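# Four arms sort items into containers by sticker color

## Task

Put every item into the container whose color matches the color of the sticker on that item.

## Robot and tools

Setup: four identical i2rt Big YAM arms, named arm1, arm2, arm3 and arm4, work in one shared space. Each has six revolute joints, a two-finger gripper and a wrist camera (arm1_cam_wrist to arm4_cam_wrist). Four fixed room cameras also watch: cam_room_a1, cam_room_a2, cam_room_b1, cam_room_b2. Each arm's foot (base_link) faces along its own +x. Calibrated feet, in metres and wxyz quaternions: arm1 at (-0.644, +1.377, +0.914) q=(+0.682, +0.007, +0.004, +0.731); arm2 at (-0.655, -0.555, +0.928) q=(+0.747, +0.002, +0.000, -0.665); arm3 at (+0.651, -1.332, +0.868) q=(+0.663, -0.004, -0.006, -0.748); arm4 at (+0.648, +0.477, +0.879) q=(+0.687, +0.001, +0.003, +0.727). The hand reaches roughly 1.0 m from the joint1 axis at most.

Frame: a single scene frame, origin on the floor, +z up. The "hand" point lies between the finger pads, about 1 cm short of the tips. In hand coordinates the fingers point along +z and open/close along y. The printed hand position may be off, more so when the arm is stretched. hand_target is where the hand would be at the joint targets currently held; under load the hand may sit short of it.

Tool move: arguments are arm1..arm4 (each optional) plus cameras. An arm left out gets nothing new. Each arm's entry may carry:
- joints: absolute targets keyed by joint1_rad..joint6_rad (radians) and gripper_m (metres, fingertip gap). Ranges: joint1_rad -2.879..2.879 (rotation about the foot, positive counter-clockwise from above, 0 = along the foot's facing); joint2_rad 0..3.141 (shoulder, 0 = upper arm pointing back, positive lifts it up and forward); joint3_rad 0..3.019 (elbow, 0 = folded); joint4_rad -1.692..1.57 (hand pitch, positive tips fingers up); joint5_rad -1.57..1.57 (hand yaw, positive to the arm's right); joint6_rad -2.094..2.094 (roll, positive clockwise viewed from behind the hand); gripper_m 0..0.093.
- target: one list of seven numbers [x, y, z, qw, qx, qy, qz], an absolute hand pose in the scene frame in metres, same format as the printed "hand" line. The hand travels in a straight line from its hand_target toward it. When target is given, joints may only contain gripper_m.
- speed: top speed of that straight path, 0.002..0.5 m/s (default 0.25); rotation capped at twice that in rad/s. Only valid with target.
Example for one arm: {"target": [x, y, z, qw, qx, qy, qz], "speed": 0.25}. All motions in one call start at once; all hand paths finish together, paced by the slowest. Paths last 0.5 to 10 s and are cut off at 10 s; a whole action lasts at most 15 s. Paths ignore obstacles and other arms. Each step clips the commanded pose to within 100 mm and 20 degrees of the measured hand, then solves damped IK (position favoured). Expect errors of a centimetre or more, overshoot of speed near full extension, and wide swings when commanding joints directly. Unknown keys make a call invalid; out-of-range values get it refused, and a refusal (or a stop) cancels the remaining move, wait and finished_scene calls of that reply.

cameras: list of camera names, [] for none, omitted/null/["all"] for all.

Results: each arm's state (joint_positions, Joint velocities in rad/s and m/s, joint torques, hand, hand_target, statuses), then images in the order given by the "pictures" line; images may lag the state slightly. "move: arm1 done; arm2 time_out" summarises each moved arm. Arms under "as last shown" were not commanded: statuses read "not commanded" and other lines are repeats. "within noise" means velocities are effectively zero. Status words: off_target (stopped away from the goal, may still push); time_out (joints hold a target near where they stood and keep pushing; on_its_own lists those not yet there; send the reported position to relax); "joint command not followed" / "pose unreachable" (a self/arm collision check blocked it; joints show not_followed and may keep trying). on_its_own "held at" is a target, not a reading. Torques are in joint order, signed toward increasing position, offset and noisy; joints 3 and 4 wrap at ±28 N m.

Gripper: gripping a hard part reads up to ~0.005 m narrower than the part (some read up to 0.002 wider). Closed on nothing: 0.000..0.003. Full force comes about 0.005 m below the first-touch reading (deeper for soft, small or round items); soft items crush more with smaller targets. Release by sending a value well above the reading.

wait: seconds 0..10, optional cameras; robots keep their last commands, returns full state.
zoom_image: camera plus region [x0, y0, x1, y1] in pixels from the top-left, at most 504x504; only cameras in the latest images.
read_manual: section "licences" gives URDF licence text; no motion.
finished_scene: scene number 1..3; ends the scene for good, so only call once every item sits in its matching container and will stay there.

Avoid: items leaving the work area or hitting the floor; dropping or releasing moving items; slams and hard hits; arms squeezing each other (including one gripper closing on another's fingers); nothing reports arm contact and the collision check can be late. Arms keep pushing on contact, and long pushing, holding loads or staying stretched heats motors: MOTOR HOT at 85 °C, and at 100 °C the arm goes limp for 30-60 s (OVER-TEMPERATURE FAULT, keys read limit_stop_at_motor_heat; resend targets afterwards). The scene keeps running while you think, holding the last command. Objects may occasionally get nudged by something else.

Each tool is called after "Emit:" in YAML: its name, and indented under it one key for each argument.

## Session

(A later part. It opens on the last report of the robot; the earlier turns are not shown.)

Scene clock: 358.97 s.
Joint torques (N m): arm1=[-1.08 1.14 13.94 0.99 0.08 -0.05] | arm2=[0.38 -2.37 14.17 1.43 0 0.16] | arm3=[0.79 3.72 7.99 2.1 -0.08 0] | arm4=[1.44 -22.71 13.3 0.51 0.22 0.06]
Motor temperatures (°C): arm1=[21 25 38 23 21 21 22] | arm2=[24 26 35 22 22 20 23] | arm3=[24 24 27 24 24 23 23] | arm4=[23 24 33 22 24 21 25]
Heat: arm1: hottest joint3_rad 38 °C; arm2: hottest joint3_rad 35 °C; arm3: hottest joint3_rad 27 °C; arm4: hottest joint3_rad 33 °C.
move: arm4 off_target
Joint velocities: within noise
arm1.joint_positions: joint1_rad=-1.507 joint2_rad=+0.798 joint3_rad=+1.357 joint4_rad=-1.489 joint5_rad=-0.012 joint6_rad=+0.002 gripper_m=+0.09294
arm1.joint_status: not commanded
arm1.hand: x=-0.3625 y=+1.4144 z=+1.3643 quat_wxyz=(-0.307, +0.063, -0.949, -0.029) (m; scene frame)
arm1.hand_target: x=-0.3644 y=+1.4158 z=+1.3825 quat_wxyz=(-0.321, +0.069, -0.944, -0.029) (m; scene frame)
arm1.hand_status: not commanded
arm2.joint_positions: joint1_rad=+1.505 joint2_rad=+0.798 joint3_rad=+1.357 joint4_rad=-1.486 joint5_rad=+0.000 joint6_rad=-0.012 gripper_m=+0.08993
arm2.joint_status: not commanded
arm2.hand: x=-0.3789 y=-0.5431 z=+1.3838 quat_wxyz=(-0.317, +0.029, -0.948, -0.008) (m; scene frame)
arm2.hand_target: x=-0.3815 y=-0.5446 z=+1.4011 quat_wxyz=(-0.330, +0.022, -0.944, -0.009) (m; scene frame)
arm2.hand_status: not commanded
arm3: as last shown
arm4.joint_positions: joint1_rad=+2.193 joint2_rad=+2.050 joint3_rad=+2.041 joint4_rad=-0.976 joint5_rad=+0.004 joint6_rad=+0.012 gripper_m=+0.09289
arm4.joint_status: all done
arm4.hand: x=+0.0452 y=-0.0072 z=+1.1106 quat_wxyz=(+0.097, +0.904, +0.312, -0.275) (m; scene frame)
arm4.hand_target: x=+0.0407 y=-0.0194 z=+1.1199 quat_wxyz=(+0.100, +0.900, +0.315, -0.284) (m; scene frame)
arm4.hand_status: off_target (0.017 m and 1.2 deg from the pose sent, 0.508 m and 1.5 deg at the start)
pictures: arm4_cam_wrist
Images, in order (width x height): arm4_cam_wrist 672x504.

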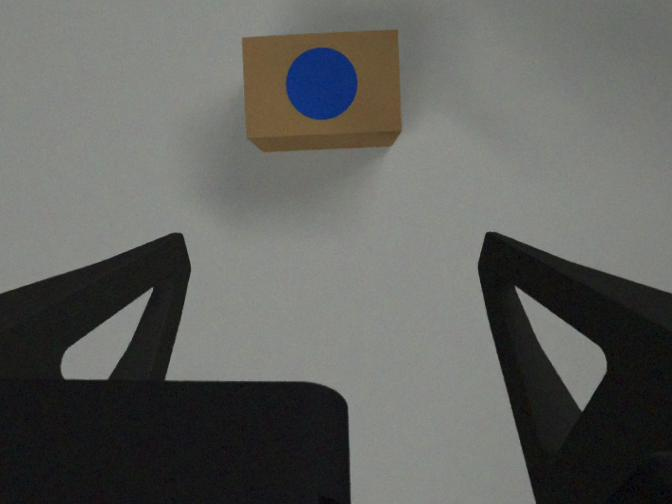

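Emit:
move:
  arm4: {"target":[-0.008,-0.058,1.10,0.0994,0.9001,0.3152,-0.2838],"speed":0.2}
  cameras: []

Emit:
move:
  arm4: {"target":[-0.005,-0.055,1.015,0.0994,0.9001,0.3152,-0.2838],"speed":0.1}
  cameras: ["arm4_cam_wrist"]

Scene clock: 365.00 s.
Joint torques (N m): arm1=[-1.08 0.32 13.85 0.94 0.06 -0.03] | arm2=[0.38 -2.55 14.16 1.42 0 0.16] | arm3=[0.56 3.49 7.98 2.13 -0.08 -0.01] | arm4=[1.38 -25.35 13.23 0.4 0.17 0.05]
Motor temperatures (°C): arm1=[21 25 38 23 21 21 22] | arm2=[24 26 36 22 22 20 23] | arm3=[24 24 27 24 24 23 23] | arm4=[23 24 34 22 24 21 25]
Heat: arm1: hottest joint3_rad 38 °C; arm2: hottest joint3_rad 36 °C; arm3: hottest joint3_rad 27 °C; arm4: hottest joint3_rad 34 °C.
move: arm4 off_target
Joint velocities: within noise
arm1, arm2: as last shown
arm3.joint_positions: joint1_rad=-1.290 joint2_rad=+0.531 joint3_rad=+1.394 joint4_rad=-0.879 joint5_rad=+0.002 joint6_rad=-0.005 gripper_m=+0.09399
arm3.joint_status: not commanded
arm3.hand: x=+0.4287 y=-1.3574 z=+1.5345 quat_wxyz=(-0.059, -0.711, -0.053, +0.699) (m; scene frame)
arm3.hand_target: x=+0.4296 y=-1.3553 z=+1.5408 quat_wxyz=(-0.058, -0.706, -0.048, +0.705) (m; scene frame)
arm3.hand_status: not commanded
arm4.joint_positions: joint1_rad=+2.193 joint2_rad=+2.290 joint3_rad=+2.410 joint4_rad=-1.099 joint5_rad=+0.004 joint6_rad=+0.012 gripper_m=+0.09289
arm4.joint_status: not commanded
arm4.hand: x=-0.0049 y=-0.0476 z=+1.0961 quat_wxyz=(+0.098, +0.903, +0.312, -0.278) (m; scene frame)
arm4.hand_target: x=-0.0075 y=-0.0576 z=+1.1000 quat_wxyz=(+0.100, +0.900, +0.315, -0.285) (m; scene frame)
arm4.hand_status: off_target (0.012 m and 0.9 deg from the pose sent, 0.074 m and 1.2 deg at the start)
pictures: none
No camera images: "cameras" was empty.

Scene clock: 366.47 s.
Joint torques (N m): arm1=[-1.03 0.44 13.9 0.92 0.02 -0.02] | arm2=[0.38 -2.55 14.19 1.43 0 0.16] | arm3=[0.62 3.6 7.99 2.14 -0.08 -0.01] | arm4=[1.26 -28.04 9.22 1.48 0.19 0.02]
Motor temperatures (°C): arm1=[21 25 38 23 21 21 22] | arm2=[24 26 36 22 22 20 23] | arm3=[24 24 27 24 24 23 23] | arm4=[23 25 34 22 24 21 25]
Heat: arm1: hottest joint3_rad 38 °C; arm2: hottest joint3_rad 36 °C; arm3: hottest joint3_rad 27 °C; arm4: hottest joint3_rad 34 °C.
move: arm4 done
Joint velocities: within noise
arm1, arm2, arm3: as last shown
arm4.joint_positions: joint1_rad=+2.193 joint2_rad=+2.290 joint3_rad=+2.198 joint4_rad=-0.886 joint5_rad=+0.004 joint6_rad=+0.012 gripper_m=+0.09289
arm4.joint_status: not commanded
arm4.hand: x=-0.0061 y=-0.0486 z=+1.0151 quat_wxyz=(+0.098, +0.903, +0.312, -0.278) (m; scene frame)
arm4.hand_target: x=-0.0050 y=-0.0549 z=+1.0150 quat_wxyz=(+0.099, +0.900, +0.315, -0.284) (m; scene frame)
arm4.hand_status: done (0.007 m and 0.9 deg from the pose sent, 0.081 m and 0.9 deg at the start)
pictures: arm4_cam_wrist
Images, in order (width x height): arm4_cam_wrist 672x504.

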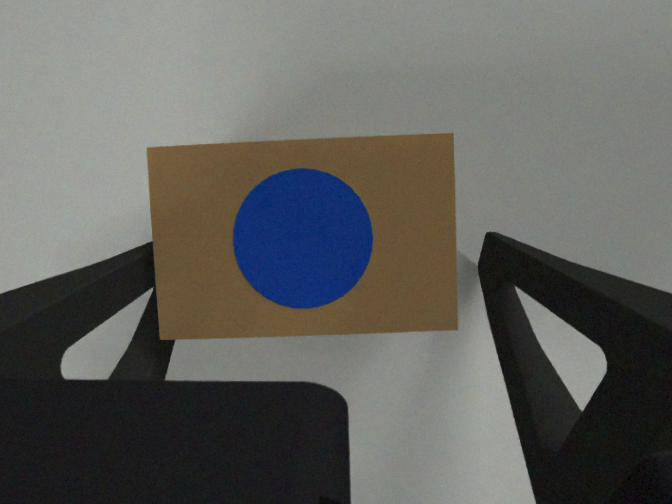

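Emit:
move:
  arm4: {"joints":{"gripper_m":0.05}}
  cameras: ["arm4_cam_wrist"]

Emit:
move:
  arm4: {"target":[0.04,-0.02,1.105,0.0994,0.9001,0.3152,-0.2838],"speed":0.2}
  cameras: ["arm4_cam_wrist"]

Emit:
move:
  arm4: {"target":[0.43,0.303,1.13,0.0994,0.9001,0.3152,-0.2838],"speed":0.35}
  cameras: []

Emit:
move:
  arm4: {"joints":{"joint1_rad":0.5,"joint2_rad":0.8,"joint3_rad":1.3,"joint4_rad":-1.45}}
  cameras: []

Emit:
move:
  arm4: {"joints":{"joint1_rad":-1.75,"joint2_rad":1.4,"joint3_rad":1.068,"joint4_rad":-0.7}}
  cameras: ["arm4_cam_wrist"]

Scene clock: 376.03 s.
Joint torques (N m): arm1=[-1.2 0.5 13.94 1.01 0.06 -0.04] | arm2=[0.44 -2.55 14.19 1.4 0.01 0.17] | arm3=[0.5 3.37 8.01 2.07 -0.08 -0.01] | arm4=[1.55 -27.87 9.2 1.46 0.12 0.04]
Motor temperatures (°C): arm1=[21 25 38 23 21 21 22] | arm2=[24 25 36 22 22 20 23] | arm3=[24 24 27 24 24 23 23] | arm4=[23 27 33 22 24 21 25]
Heat: arm1: hottest joint3_rad 38 °C; arm2: hottest joint3_rad 36 °C; arm3: hottest joint3_rad 27 °C; arm4: hottest joint3_rad 33 °C.
move: arm4 off_target
Joint velocities: within noise
arm1, arm2, arm3: as last shown
arm4.joint_positions: joint1_rad=+2.193 joint2_rad=+2.290 joint3_rad=+2.198 joint4_rad=-0.886 joint5_rad=+0.005 joint6_rad=+0.012 gripper_m=+0.06955
arm4.joint_status: gripper_m off_target (ended at +0.06958, target +0.05000)
arm4.hand: x=-0.0063 y=-0.0486 z=+1.0152 quat_wxyz=(+0.097, +0.903, +0.312, -0.278) (m; scene frame)
arm4.hand_target: x=-0.0050 y=-0.0549 z=+1.0150 quat_wxyz=(+0.099, +0.900, +0.315, -0.284) (m; scene frame)
arm4.hand_status: not commanded
pictures: arm4_cam_wrist
Images, in order (width x height): arm4_cam_wrist 672x504.

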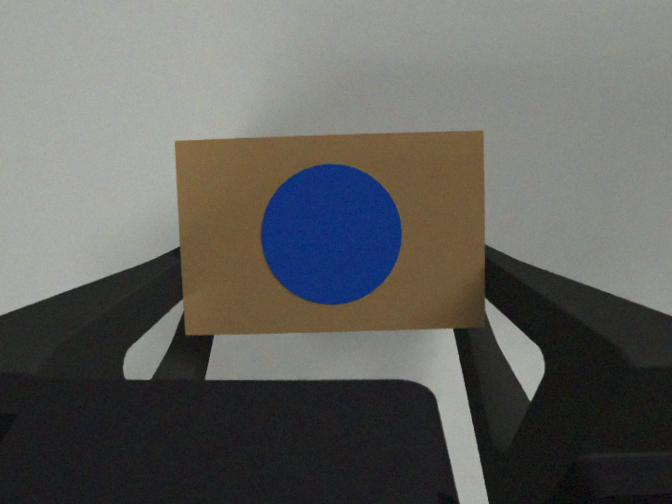

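Scene clock: 377.37 s.
Joint torques (N m): arm1=[-1.03 0.5 13.83 1.01 0.08 -0.03] | arm2=[0.32 -2.55 14.2 1.42 0.01 0.17] | arm3=[0.56 3.55 7.98 2.09 -0.08 -0.01] | arm4=[1.44 -24.23 9.33 0.59 0.18 0.06]
Motor temperatures (°C): arm1=[21 25 38 23 21 21 22] | arm2=[24 25 36 22 22 20 23] | arm3=[24 24 27 24 24 23 23] | arm4=[23 27 33 22 24 21 25]
Heat: arm1: hottest joint3_rad 38 °C; arm2: hottest joint3_rad 36 °C; arm3: hottest joint3_rad 27 °C; arm4: hottest joint3_rad 33 °C.
move: arm4 off_target
Joint velocities: within noise
arm1, arm2, arm3: as last shown
arm4.joint_positions: joint1_rad=+2.193 joint2_rad=+2.068 joint3_rad=+2.065 joint4_rad=-0.943 joint5_rad=+0.005 joint6_rad=+0.012 gripper_m=+0.06955
arm4.joint_status: not commanded
arm4.hand: x=+0.0347 y=-0.0155 z=+1.1138 quat_wxyz=(+0.103, +0.899, +0.310, -0.293) (m; scene frame)
arm4.hand_target: x=+0.0400 y=-0.0199 z=+1.1049 quat_wxyz=(+0.099, +0.900, +0.315, -0.284) (m; scene frame)
arm4.hand_status: off_target (0.011 m and 1.2 deg from the pose sent, 0.105 m and 0.9 deg at the start)
pictures: arm4_cam_wrist
Images, in order (width x height): arm4_cam_wrist 672x504.

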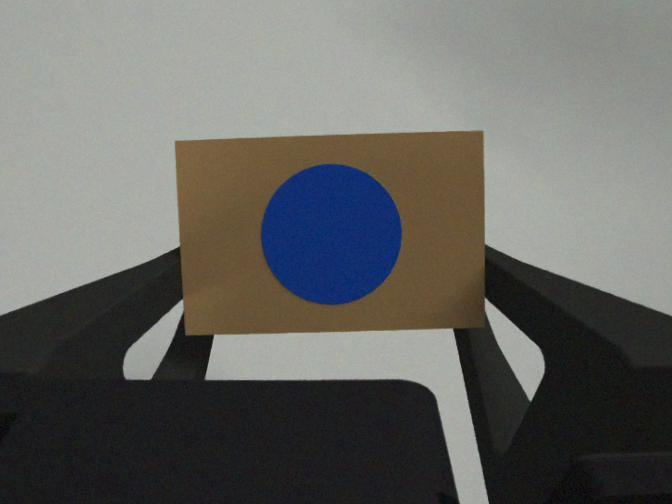

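Scene clock: 379.57 s.
Joint torques (N m): arm1=[-1.14 0.67 13.86 0.96 0.03 -0.02] | arm2=[0.38 -2.55 14.19 1.4 0 0.17] | arm3=[0.56 3.43 8.01 2.11 -0.08 -0.01] | arm4=[0.38 -0.5 9.16 0.55 -0.04 -0.03]
Motor temperatures (°C): arm1=[21 25 38 23 21 21 22] | arm2=[24 25 36 22 22 20 23] | arm3=[24 24 27 24 24 23 23] | arm4=[23 27 33 22 24 21 25]
Heat: arm1: hottest joint3_rad 38 °C; arm2: hottest joint3_rad 36 °C; arm3: hottest joint3_rad 27 °C; arm4: hottest joint3_rad 33 °C.
move: arm4 done
Joint velocities: within noise
arm1, arm2, arm3: as last shown
arm4.joint_positions: joint1_rad=+2.193 joint2_rad=+0.639 joint3_rad=+0.749 joint4_rad=-1.057 joint5_rad=+0.005 joint6_rad=+0.012 gripper_m=+0.06955
arm4.joint_status: not commanded
arm4.hand: x=+0.4290 y=+0.3024 z=+1.1343 quat_wxyz=(+0.103, +0.899, +0.310, -0.293) (m; scene frame)
arm4.hand_target: x=+0.4301 y=+0.3031 z=+1.1300 quat_wxyz=(+0.099, +0.900, +0.315, -0.284) (m; scene frame)
arm4.hand_status: done (0.004 m and 1.2 deg from the pose sent, 0.508 m and 1.2 deg at the start)
pictures: none
No camera images: "cameras" was empty.

Scene clock: 381.40 s.
Joint torques (N m): arm1=[-1.26 0.73 14.01 0.8 0.08 -0.07] | arm2=[0.38 -2.55 14.16 1.42 0 0.17] | arm3=[0.5 3.6 7.97 2.13 -0.08 0] | arm4=[0.79 -3.02 11.14 0.61 0.05 -0.04]
Motor temperatures (°C): arm1=[21 25 39 23 21 21 22] | arm2=[24 25 36 22 22 20 23] | arm3=[24 24 27 24 24 23 23] | arm4=[23 27 33 22 24 21 25]
Heat: arm1: hottest joint3_rad 39 °C; arm2: hottest joint3_rad 36 °C; arm3: hottest joint3_rad 27 °C; arm4: hottest joint3_rad 33 °C.
move: arm4 done
Joint velocities: within noise
arm1, arm2, arm3: as last shown
arm4.joint_positions: joint1_rad=+0.503 joint2_rad=+0.804 joint3_rad=+1.262 joint4_rad=-1.440 joint5_rad=+0.003 joint6_rad=+0.012 gripper_m=+0.06961
arm4.joint_status: all done
arm4.hand: x=+0.4982 y=+0.7225 z=+1.2938 quat_wxyz=(-0.138, +0.834, -0.470, -0.255) (m; scene frame)
arm4.hand_target: x=+0.5001 y=+0.7213 z=+1.3117 quat_wxyz=(-0.146, +0.831, -0.465, -0.268) (m; scene frame)
arm4.hand_status: not commanded
pictures: none
No camera images: "cameras" was empty.

Scene clock: 383.47 s.
Joint torques (N m): arm1=[-1.55 0.38 13.94 1.06 0.06 -0.08] | arm2=[0.38 -2.55 14.19 1.39 0.01 0.16] | arm3=[0.62 3.49 7.98 2.1 -0.08 -0.01] | arm4=[1.38 -14.8 9.01 0.96 0.03 -0.04]
Motor temperatures (°C): arm1=[21 25 39 23 21 21 22] | arm2=[24 25 36 22 22 20 23] | arm3=[24 24 27 24 24 23 23] | arm4=[23 27 33 22 24 21 25]
Heat: arm1: hottest joint3_rad 39 °C; arm2: hottest joint3_rad 36 °C; arm3: hottest joint3_rad 27 °C; arm4: hottest joint3_rad 33 °C.
move: arm4 done
Joint velocities: within noise
arm1, arm2, arm3: as last shown
arm4.joint_positions: joint1_rad=-1.758 joint2_rad=+1.415 joint3_rad=+1.063 joint4_rad=-0.705 joint5_rad=+0.004 joint6_rad=+0.012 gripper_m=+0.06967
arm4.joint_status: all done
arm4.hand: x=+1.1539 y=+0.4106 z=+1.0464 quat_wxyz=(-0.251, -0.069, -0.965, +0.019) (m; scene frame)
arm4.hand_target: x=+1.1564 y=+0.4147 z=+1.0565 quat_wxyz=(-0.263, -0.060, -0.963, +0.019) (m; scene frame)
arm4.hand_status: not commanded
pictures: arm4_cam_wrist
Images, in order (width x height): arm4_cam_wrist 672x504.

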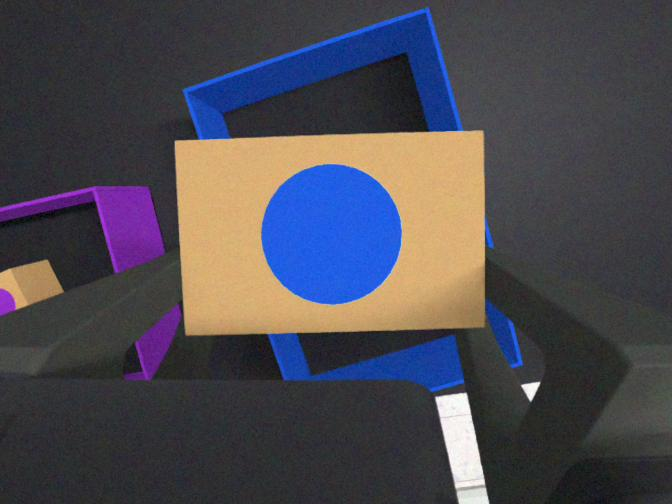

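Emit:
move:
  arm4: {"target":[1.155,0.402,0.86,0.1902,-0.0770,0.9786,0.0150],"speed":0.3}
  cameras: ["arm4_cam_wrist"]

Emit:
move:
  arm4: {"target":[1.158,0.402,0.765,0.1902,-0.0770,0.9786,0.0150],"speed":0.15}
  cameras: ["arm4_cam_wrist","cam_room_a2"]

Emit:
zoom_image:
  camera: "cam_room_a2"
  region: [220, 300, 320, 380]

Scene clock: 395.03 s.
Joint torques (N m): arm1=[-1.38 0.91 13.94 1.05 0.05 -0.08] | arm2=[0.26 -2.55 14.2 1.44 0.01 0.17] | arm3=[0.73 3.37 8.01 2.1 -0.08 -0.01] | arm4=[0.03 -16.32 6.65 1.09 -0.12 -0.07]
Motor temperatures (°C): arm1=[21 25 39 23 21 21 22] | arm2=[24 25 36 22 22 20 23] | arm3=[24 24 27 24 24 23 23] | arm4=[23 26 33 22 24 21 26]
Heat: arm1: hottest joint3_rad 39 °C; arm2: hottest joint3_rad 36 °C; arm3: hottest joint3_rad 27 °C; arm4: hottest joint3_rad 33 °C.
move: arm4 done
Joint velocities: within noise
arm1.joint_positions: joint1_rad=-1.507 joint2_rad=+0.798 joint3_rad=+1.357 joint4_rad=-1.489 joint5_rad=-0.012 joint6_rad=+0.002 gripper_m=+0.09294
arm1.joint_status: not commanded
arm1.hand: x=-0.3625 y=+1.4144 z=+1.3643 quat_wxyz=(-0.307, +0.063, -0.949, -0.029) (m; scene frame)
arm1.hand_target: x=-0.3644 y=+1.4158 z=+1.3825 quat_wxyz=(-0.321, +0.069, -0.944, -0.029) (m; scene frame)
arm1.hand_status: not commanded
arm2.joint_positions: joint1_rad=+1.505 joint2_rad=+0.798 joint3_rad=+1.357 joint4_rad=-1.486 joint5_rad=+0.000 joint6_rad=-0.012 gripper_m=+0.08993
arm2.joint_status: not commanded
arm2.hand: x=-0.3789 y=-0.5431 z=+1.3838 quat_wxyz=(-0.317, +0.029, -0.948, -0.008) (m; scene frame)
arm2.hand_target: x=-0.3815 y=-0.5446 z=+1.4011 quat_wxyz=(-0.330, +0.022, -0.944, -0.009) (m; scene frame)
arm2.hand_status: not commanded
arm3: as last shown
arm4.joint_positions: joint1_rad=-1.810 joint2_rad=+1.767 joint3_rad=+0.946 joint4_rad=-0.406 joint5_rad=-0.128 joint6_rad=-0.308 gripper_m=+0.06967
arm4.joint_status: not commanded
arm4.hand: x=+1.1481 y=+0.4066 z=+0.8560 quat_wxyz=(-0.178, +0.073, -0.981, -0.018) (m; scene frame)
arm4.hand_target: x=+1.1548 y=+0.4021 z=+0.8600 quat_wxyz=(-0.190, +0.077, -0.979, -0.015) (m; scene frame)
arm4.hand_status: done (0.009 m and 1.5 deg from the pose sent, 0.187 m and 18.6 deg at the start)
pictures: arm4_cam_wrist
Images, in order (width x height): arm4_cam_wrist 672x504.

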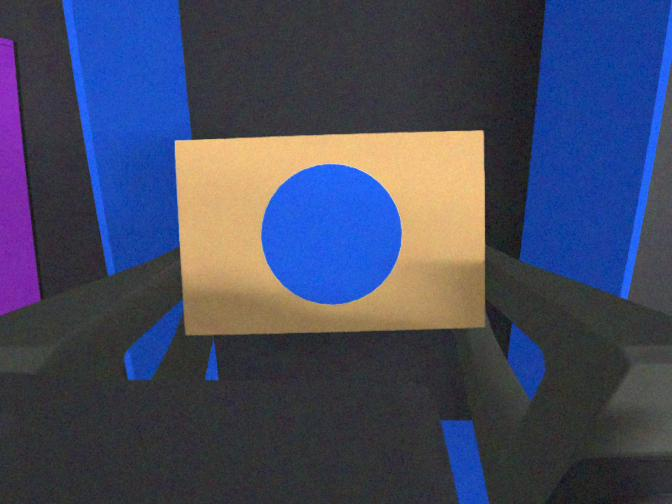

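Scene clock: 396.30 s.
Joint torques (N m): arm1=[-1.61 1.08 13.81 1.02 0.05 -0.03] | arm2=[0.44 -2.55 14.19 1.4 0.01 0.16] | arm3=[0.56 3.55 7.99 2.11 -0.07 -0.01] | arm4=[0.21 -16.5 4.96 1.2 -0.11 -0.06]
Motor temperatures (°C): arm1=[21 25 39 23 21 21 22] | arm2=[24 25 36 22 22 20 23] | arm3=[24 24 27 24 24 23 23] | arm4=[23 26 33 22 24 21 26]
Heat: arm1: hottest joint3_rad 39 °C; arm2: hottest joint3_rad 36 °C; arm3: hottest joint3_rad 27 °C; arm4: hottest joint3_rad 33 °C.
move: arm4 done
Joint velocities: within noise
arm1, arm2: as last shown
arm3.joint_positions: joint1_rad=-1.290 joint2_rad=+0.531 joint3_rad=+1.394 joint4_rad=-0.879 joint5_rad=+0.002 joint6_rad=-0.005 gripper_m=+0.09399
arm3.joint_status: not commanded
arm3.hand: x=+0.4287 y=-1.3574 z=+1.5345 quat_wxyz=(-0.059, -0.711, -0.053, +0.699) (m; scene frame)
arm3.hand_target: x=+0.4296 y=-1.3553 z=+1.5408 quat_wxyz=(-0.058, -0.706, -0.048, +0.705) (m; scene frame)
arm3.hand_status: not commanded
arm4.joint_positions: joint1_rad=-1.810 joint2_rad=+1.981 joint3_rad=+0.935 joint4_rad=-0.166 joint5_rad=-0.128 joint6_rad=-0.308 gripper_m=+0.06967
arm4.joint_status: not commanded
arm4.hand: x=+1.1548 y=+0.4050 z=+0.7679 quat_wxyz=(-0.185, +0.073, -0.980, -0.017) (m; scene frame)
arm4.hand_target: x=+1.1580 y=+0.4020 z=+0.7652 quat_wxyz=(-0.190, +0.077, -0.979, -0.015) (m; scene frame)
arm4.hand_status: done (0.005 m and 0.8 deg from the pose sent, 0.092 m and 1.5 deg at the start)
pictures: arm4_cam_wrist, cam_room_a2
Images, in order (width x height): arm4_cam_wrist 672x504, cam_room_a2 672x504.

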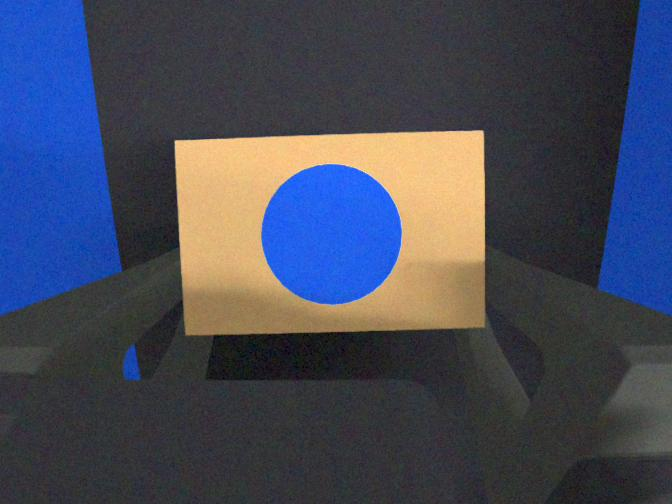

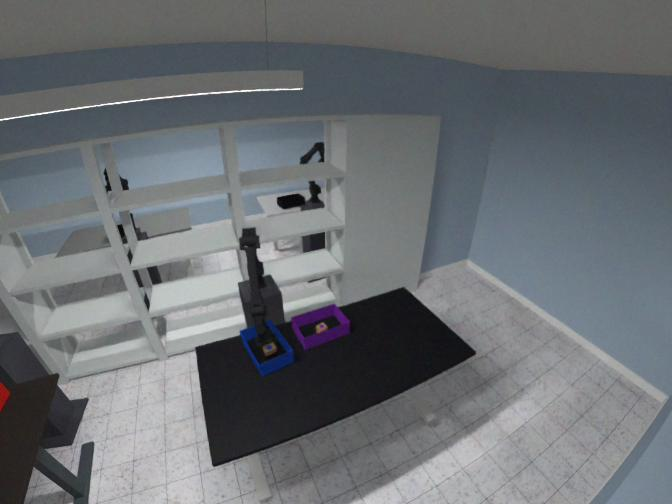

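Scaled by 5.040.

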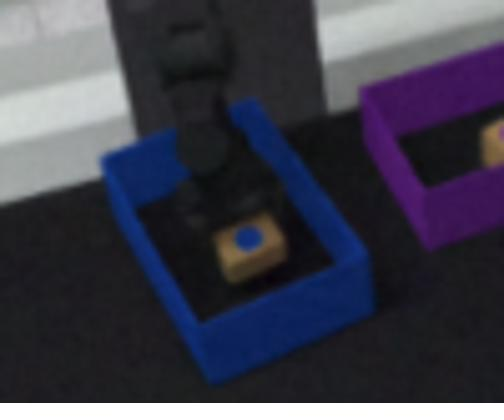

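Emit:
move:
  arm4: {"target":[1.158,0.402,0.748,0.1902,-0.0770,0.9786,0.0150],"speed":0.1}
  cameras: []

Emit:
move:
  arm4: {"joints":{"gripper_m":0.082}}
  cameras: []

Emit:
move:
  arm4: {"target":[1.10,0.402,0.97,0.1902,-0.0770,0.9786,0.0150],"speed":0.25}
  cameras: ["arm4_cam_wrist","cam_room_a2"]

Scene clock: 403.67 s.
Joint torques (N m): arm1=[-1.61 0.67 13.9 1.11 0.01 -0.06] | arm2=[0.38 -2.49 14.17 1.42 0 0.16] | arm3=[0.56 3.55 7.98 2.11 -0.09 -0.01] | arm4=[0.26 -15.68 4.93 1.22 -0.13 -0.08]
Motor temperatures (°C): arm1=[21 24 39 23 21 21 22] | arm2=[24 25 36 22 22 20 23] | arm3=[24 24 27 24 24 23 23] | arm4=[23 26 32 22 24 21 26]
Heat: arm1: hottest joint3_rad 39 °C; arm2: hottest joint3_rad 36 °C; arm3: hottest joint3_rad 27 °C; arm4: hottest joint3_rad 32 °C.
move: arm4 done
Joint velocities: within noise
arm1, arm2, arm3: as last shown
arm4.joint_positions: joint1_rad=-1.810 joint2_rad=+2.013 joint3_rad=+0.935 joint4_rad=-0.126 joint5_rad=-0.128 joint6_rad=-0.308 gripper_m=+0.06967
arm4.joint_status: not commanded
arm4.hand: x=+1.1562 y=+0.4047 z=+0.7559 quat_wxyz=(-0.189, +0.073, -0.979, -0.015) (m; scene frame)
arm4.hand_target: x=+1.1579 y=+0.4021 z=+0.7482 quat_wxyz=(-0.190, +0.077, -0.979, -0.015) (m; scene frame)
arm4.hand_status: done (0.009 m and 0.4 deg from the pose sent, 0.020 m and 0.8 deg at the start)
pictures: none
No camera images: "cameras" was empty.

Scene clock: 404.10 s.
Joint torques (N m): arm1=[-1.2 0.38 13.96 0.96 0.06 -0.03] | arm2=[0.26 -2.55 14.19 1.4 0.01 0.16] | arm3=[0.56 3.49 7.94 2.1 -0.09 0] | arm4=[0.15 -15.44 5.03 1.07 -0.13 -0.07]
Motor temperatures (°C): arm1=[21 24 39 23 21 21 22] | arm2=[24 25 36 22 22 20 23] | arm3=[24 24 27 24 24 23 23] | arm4=[23 26 32 22 24 21 26]
Heat: arm1: hottest joint3_rad 39 °C; arm2: hottest joint3_rad 36 °C; arm3: hottest joint3_rad 27 °C; arm4: hottest joint3_rad 32 °C.
move: arm4 done
Joint velocities: within noise
arm1, arm2, arm3: as last shown
arm4.joint_positions: joint1_rad=-1.810 joint2_rad=+2.013 joint3_rad=+0.935 joint4_rad=-0.124 joint5_rad=-0.128 joint6_rad=-0.308 gripper_m=+0.08191
arm4.joint_status: all done
arm4.hand: x=+1.1566 y=+0.4046 z=+0.7560 quat_wxyz=(-0.190, +0.073, -0.979, -0.015) (m; scene frame)
arm4.hand_target: x=+1.1579 y=+0.4021 z=+0.7483 quat_wxyz=(-0.190, +0.077, -0.979, -0.015) (m; scene frame)
arm4.hand_status: not commanded
pictures: none
No camera images: "cameras" was empty.

Scene clock: 405.67 s.
Joint torques (N m): arm1=[-1.38 0.79 13.82 0.94 0.06 -0.04] | arm2=[0.38 -2.49 14.17 1.39 0 0.16] | arm3=[0.5 3.6 7.98 2.1 -0.09 -0.01] | arm4=[-0.03 -11.75 9.7 0.25 -0.14 -0.08]
Motor temperatures (°C): arm1=[21 24 39 23 21 21 22] | arm2=[24 25 36 22 22 20 23] | arm3=[24 24 27 24 24 23 23] | arm4=[23 26 32 22 24 21 26]
Heat: arm1: hottest joint3_rad 39 °C; arm2: hottest joint3_rad 36 °C; arm3: hottest joint3_rad 27 °C; arm4: hottest joint3_rad 32 °C.
move: arm4 off_target
Joint velocities: within noise
arm1, arm2, arm3: as last shown
arm4.joint_positions: joint1_rad=-1.836 joint2_rad=+1.438 joint3_rad=+0.883 joint4_rad=-0.663 joint5_rad=-0.138 joint6_rad=-0.334 gripper_m=+0.08191
arm4.joint_status: not commanded
arm4.hand: x=+1.0912 y=+0.4073 z=+0.9616 quat_wxyz=(-0.184, +0.074, -0.980, -0.017) (m; scene frame)
arm4.hand_target: x=+1.0997 y=+0.4020 z=+0.9701 quat_wxyz=(-0.190, +0.077, -0.979, -0.015) (m; scene frame)
arm4.hand_status: off_target (0.013 m and 0.8 deg from the pose sent, 0.221 m and 0.4 deg at the start)
pictures: arm4_cam_wrist, cam_room_a2
Images, in order (width x height): arm4_cam_wrist 672x504, cam_room_a2 672x504.

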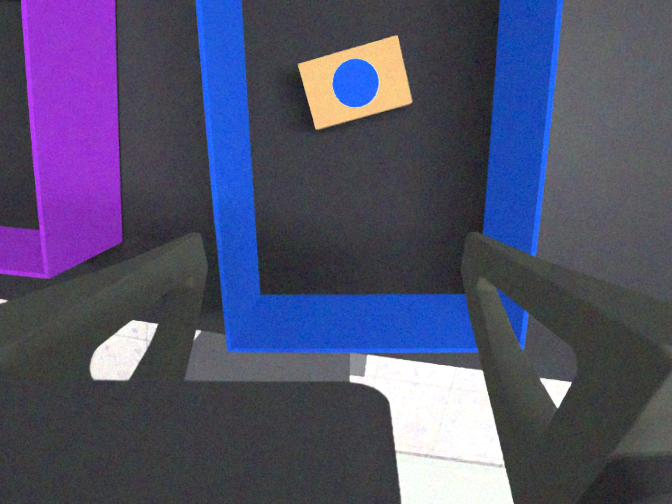

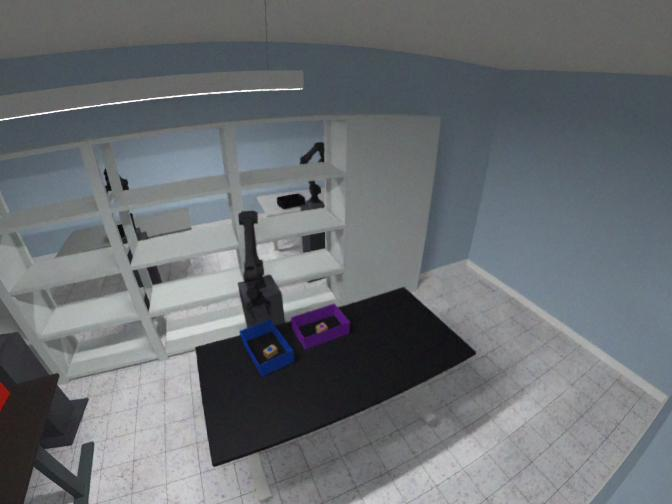

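Emit:
finished_scene:
  scene: 1

The scene is finished: the task was done.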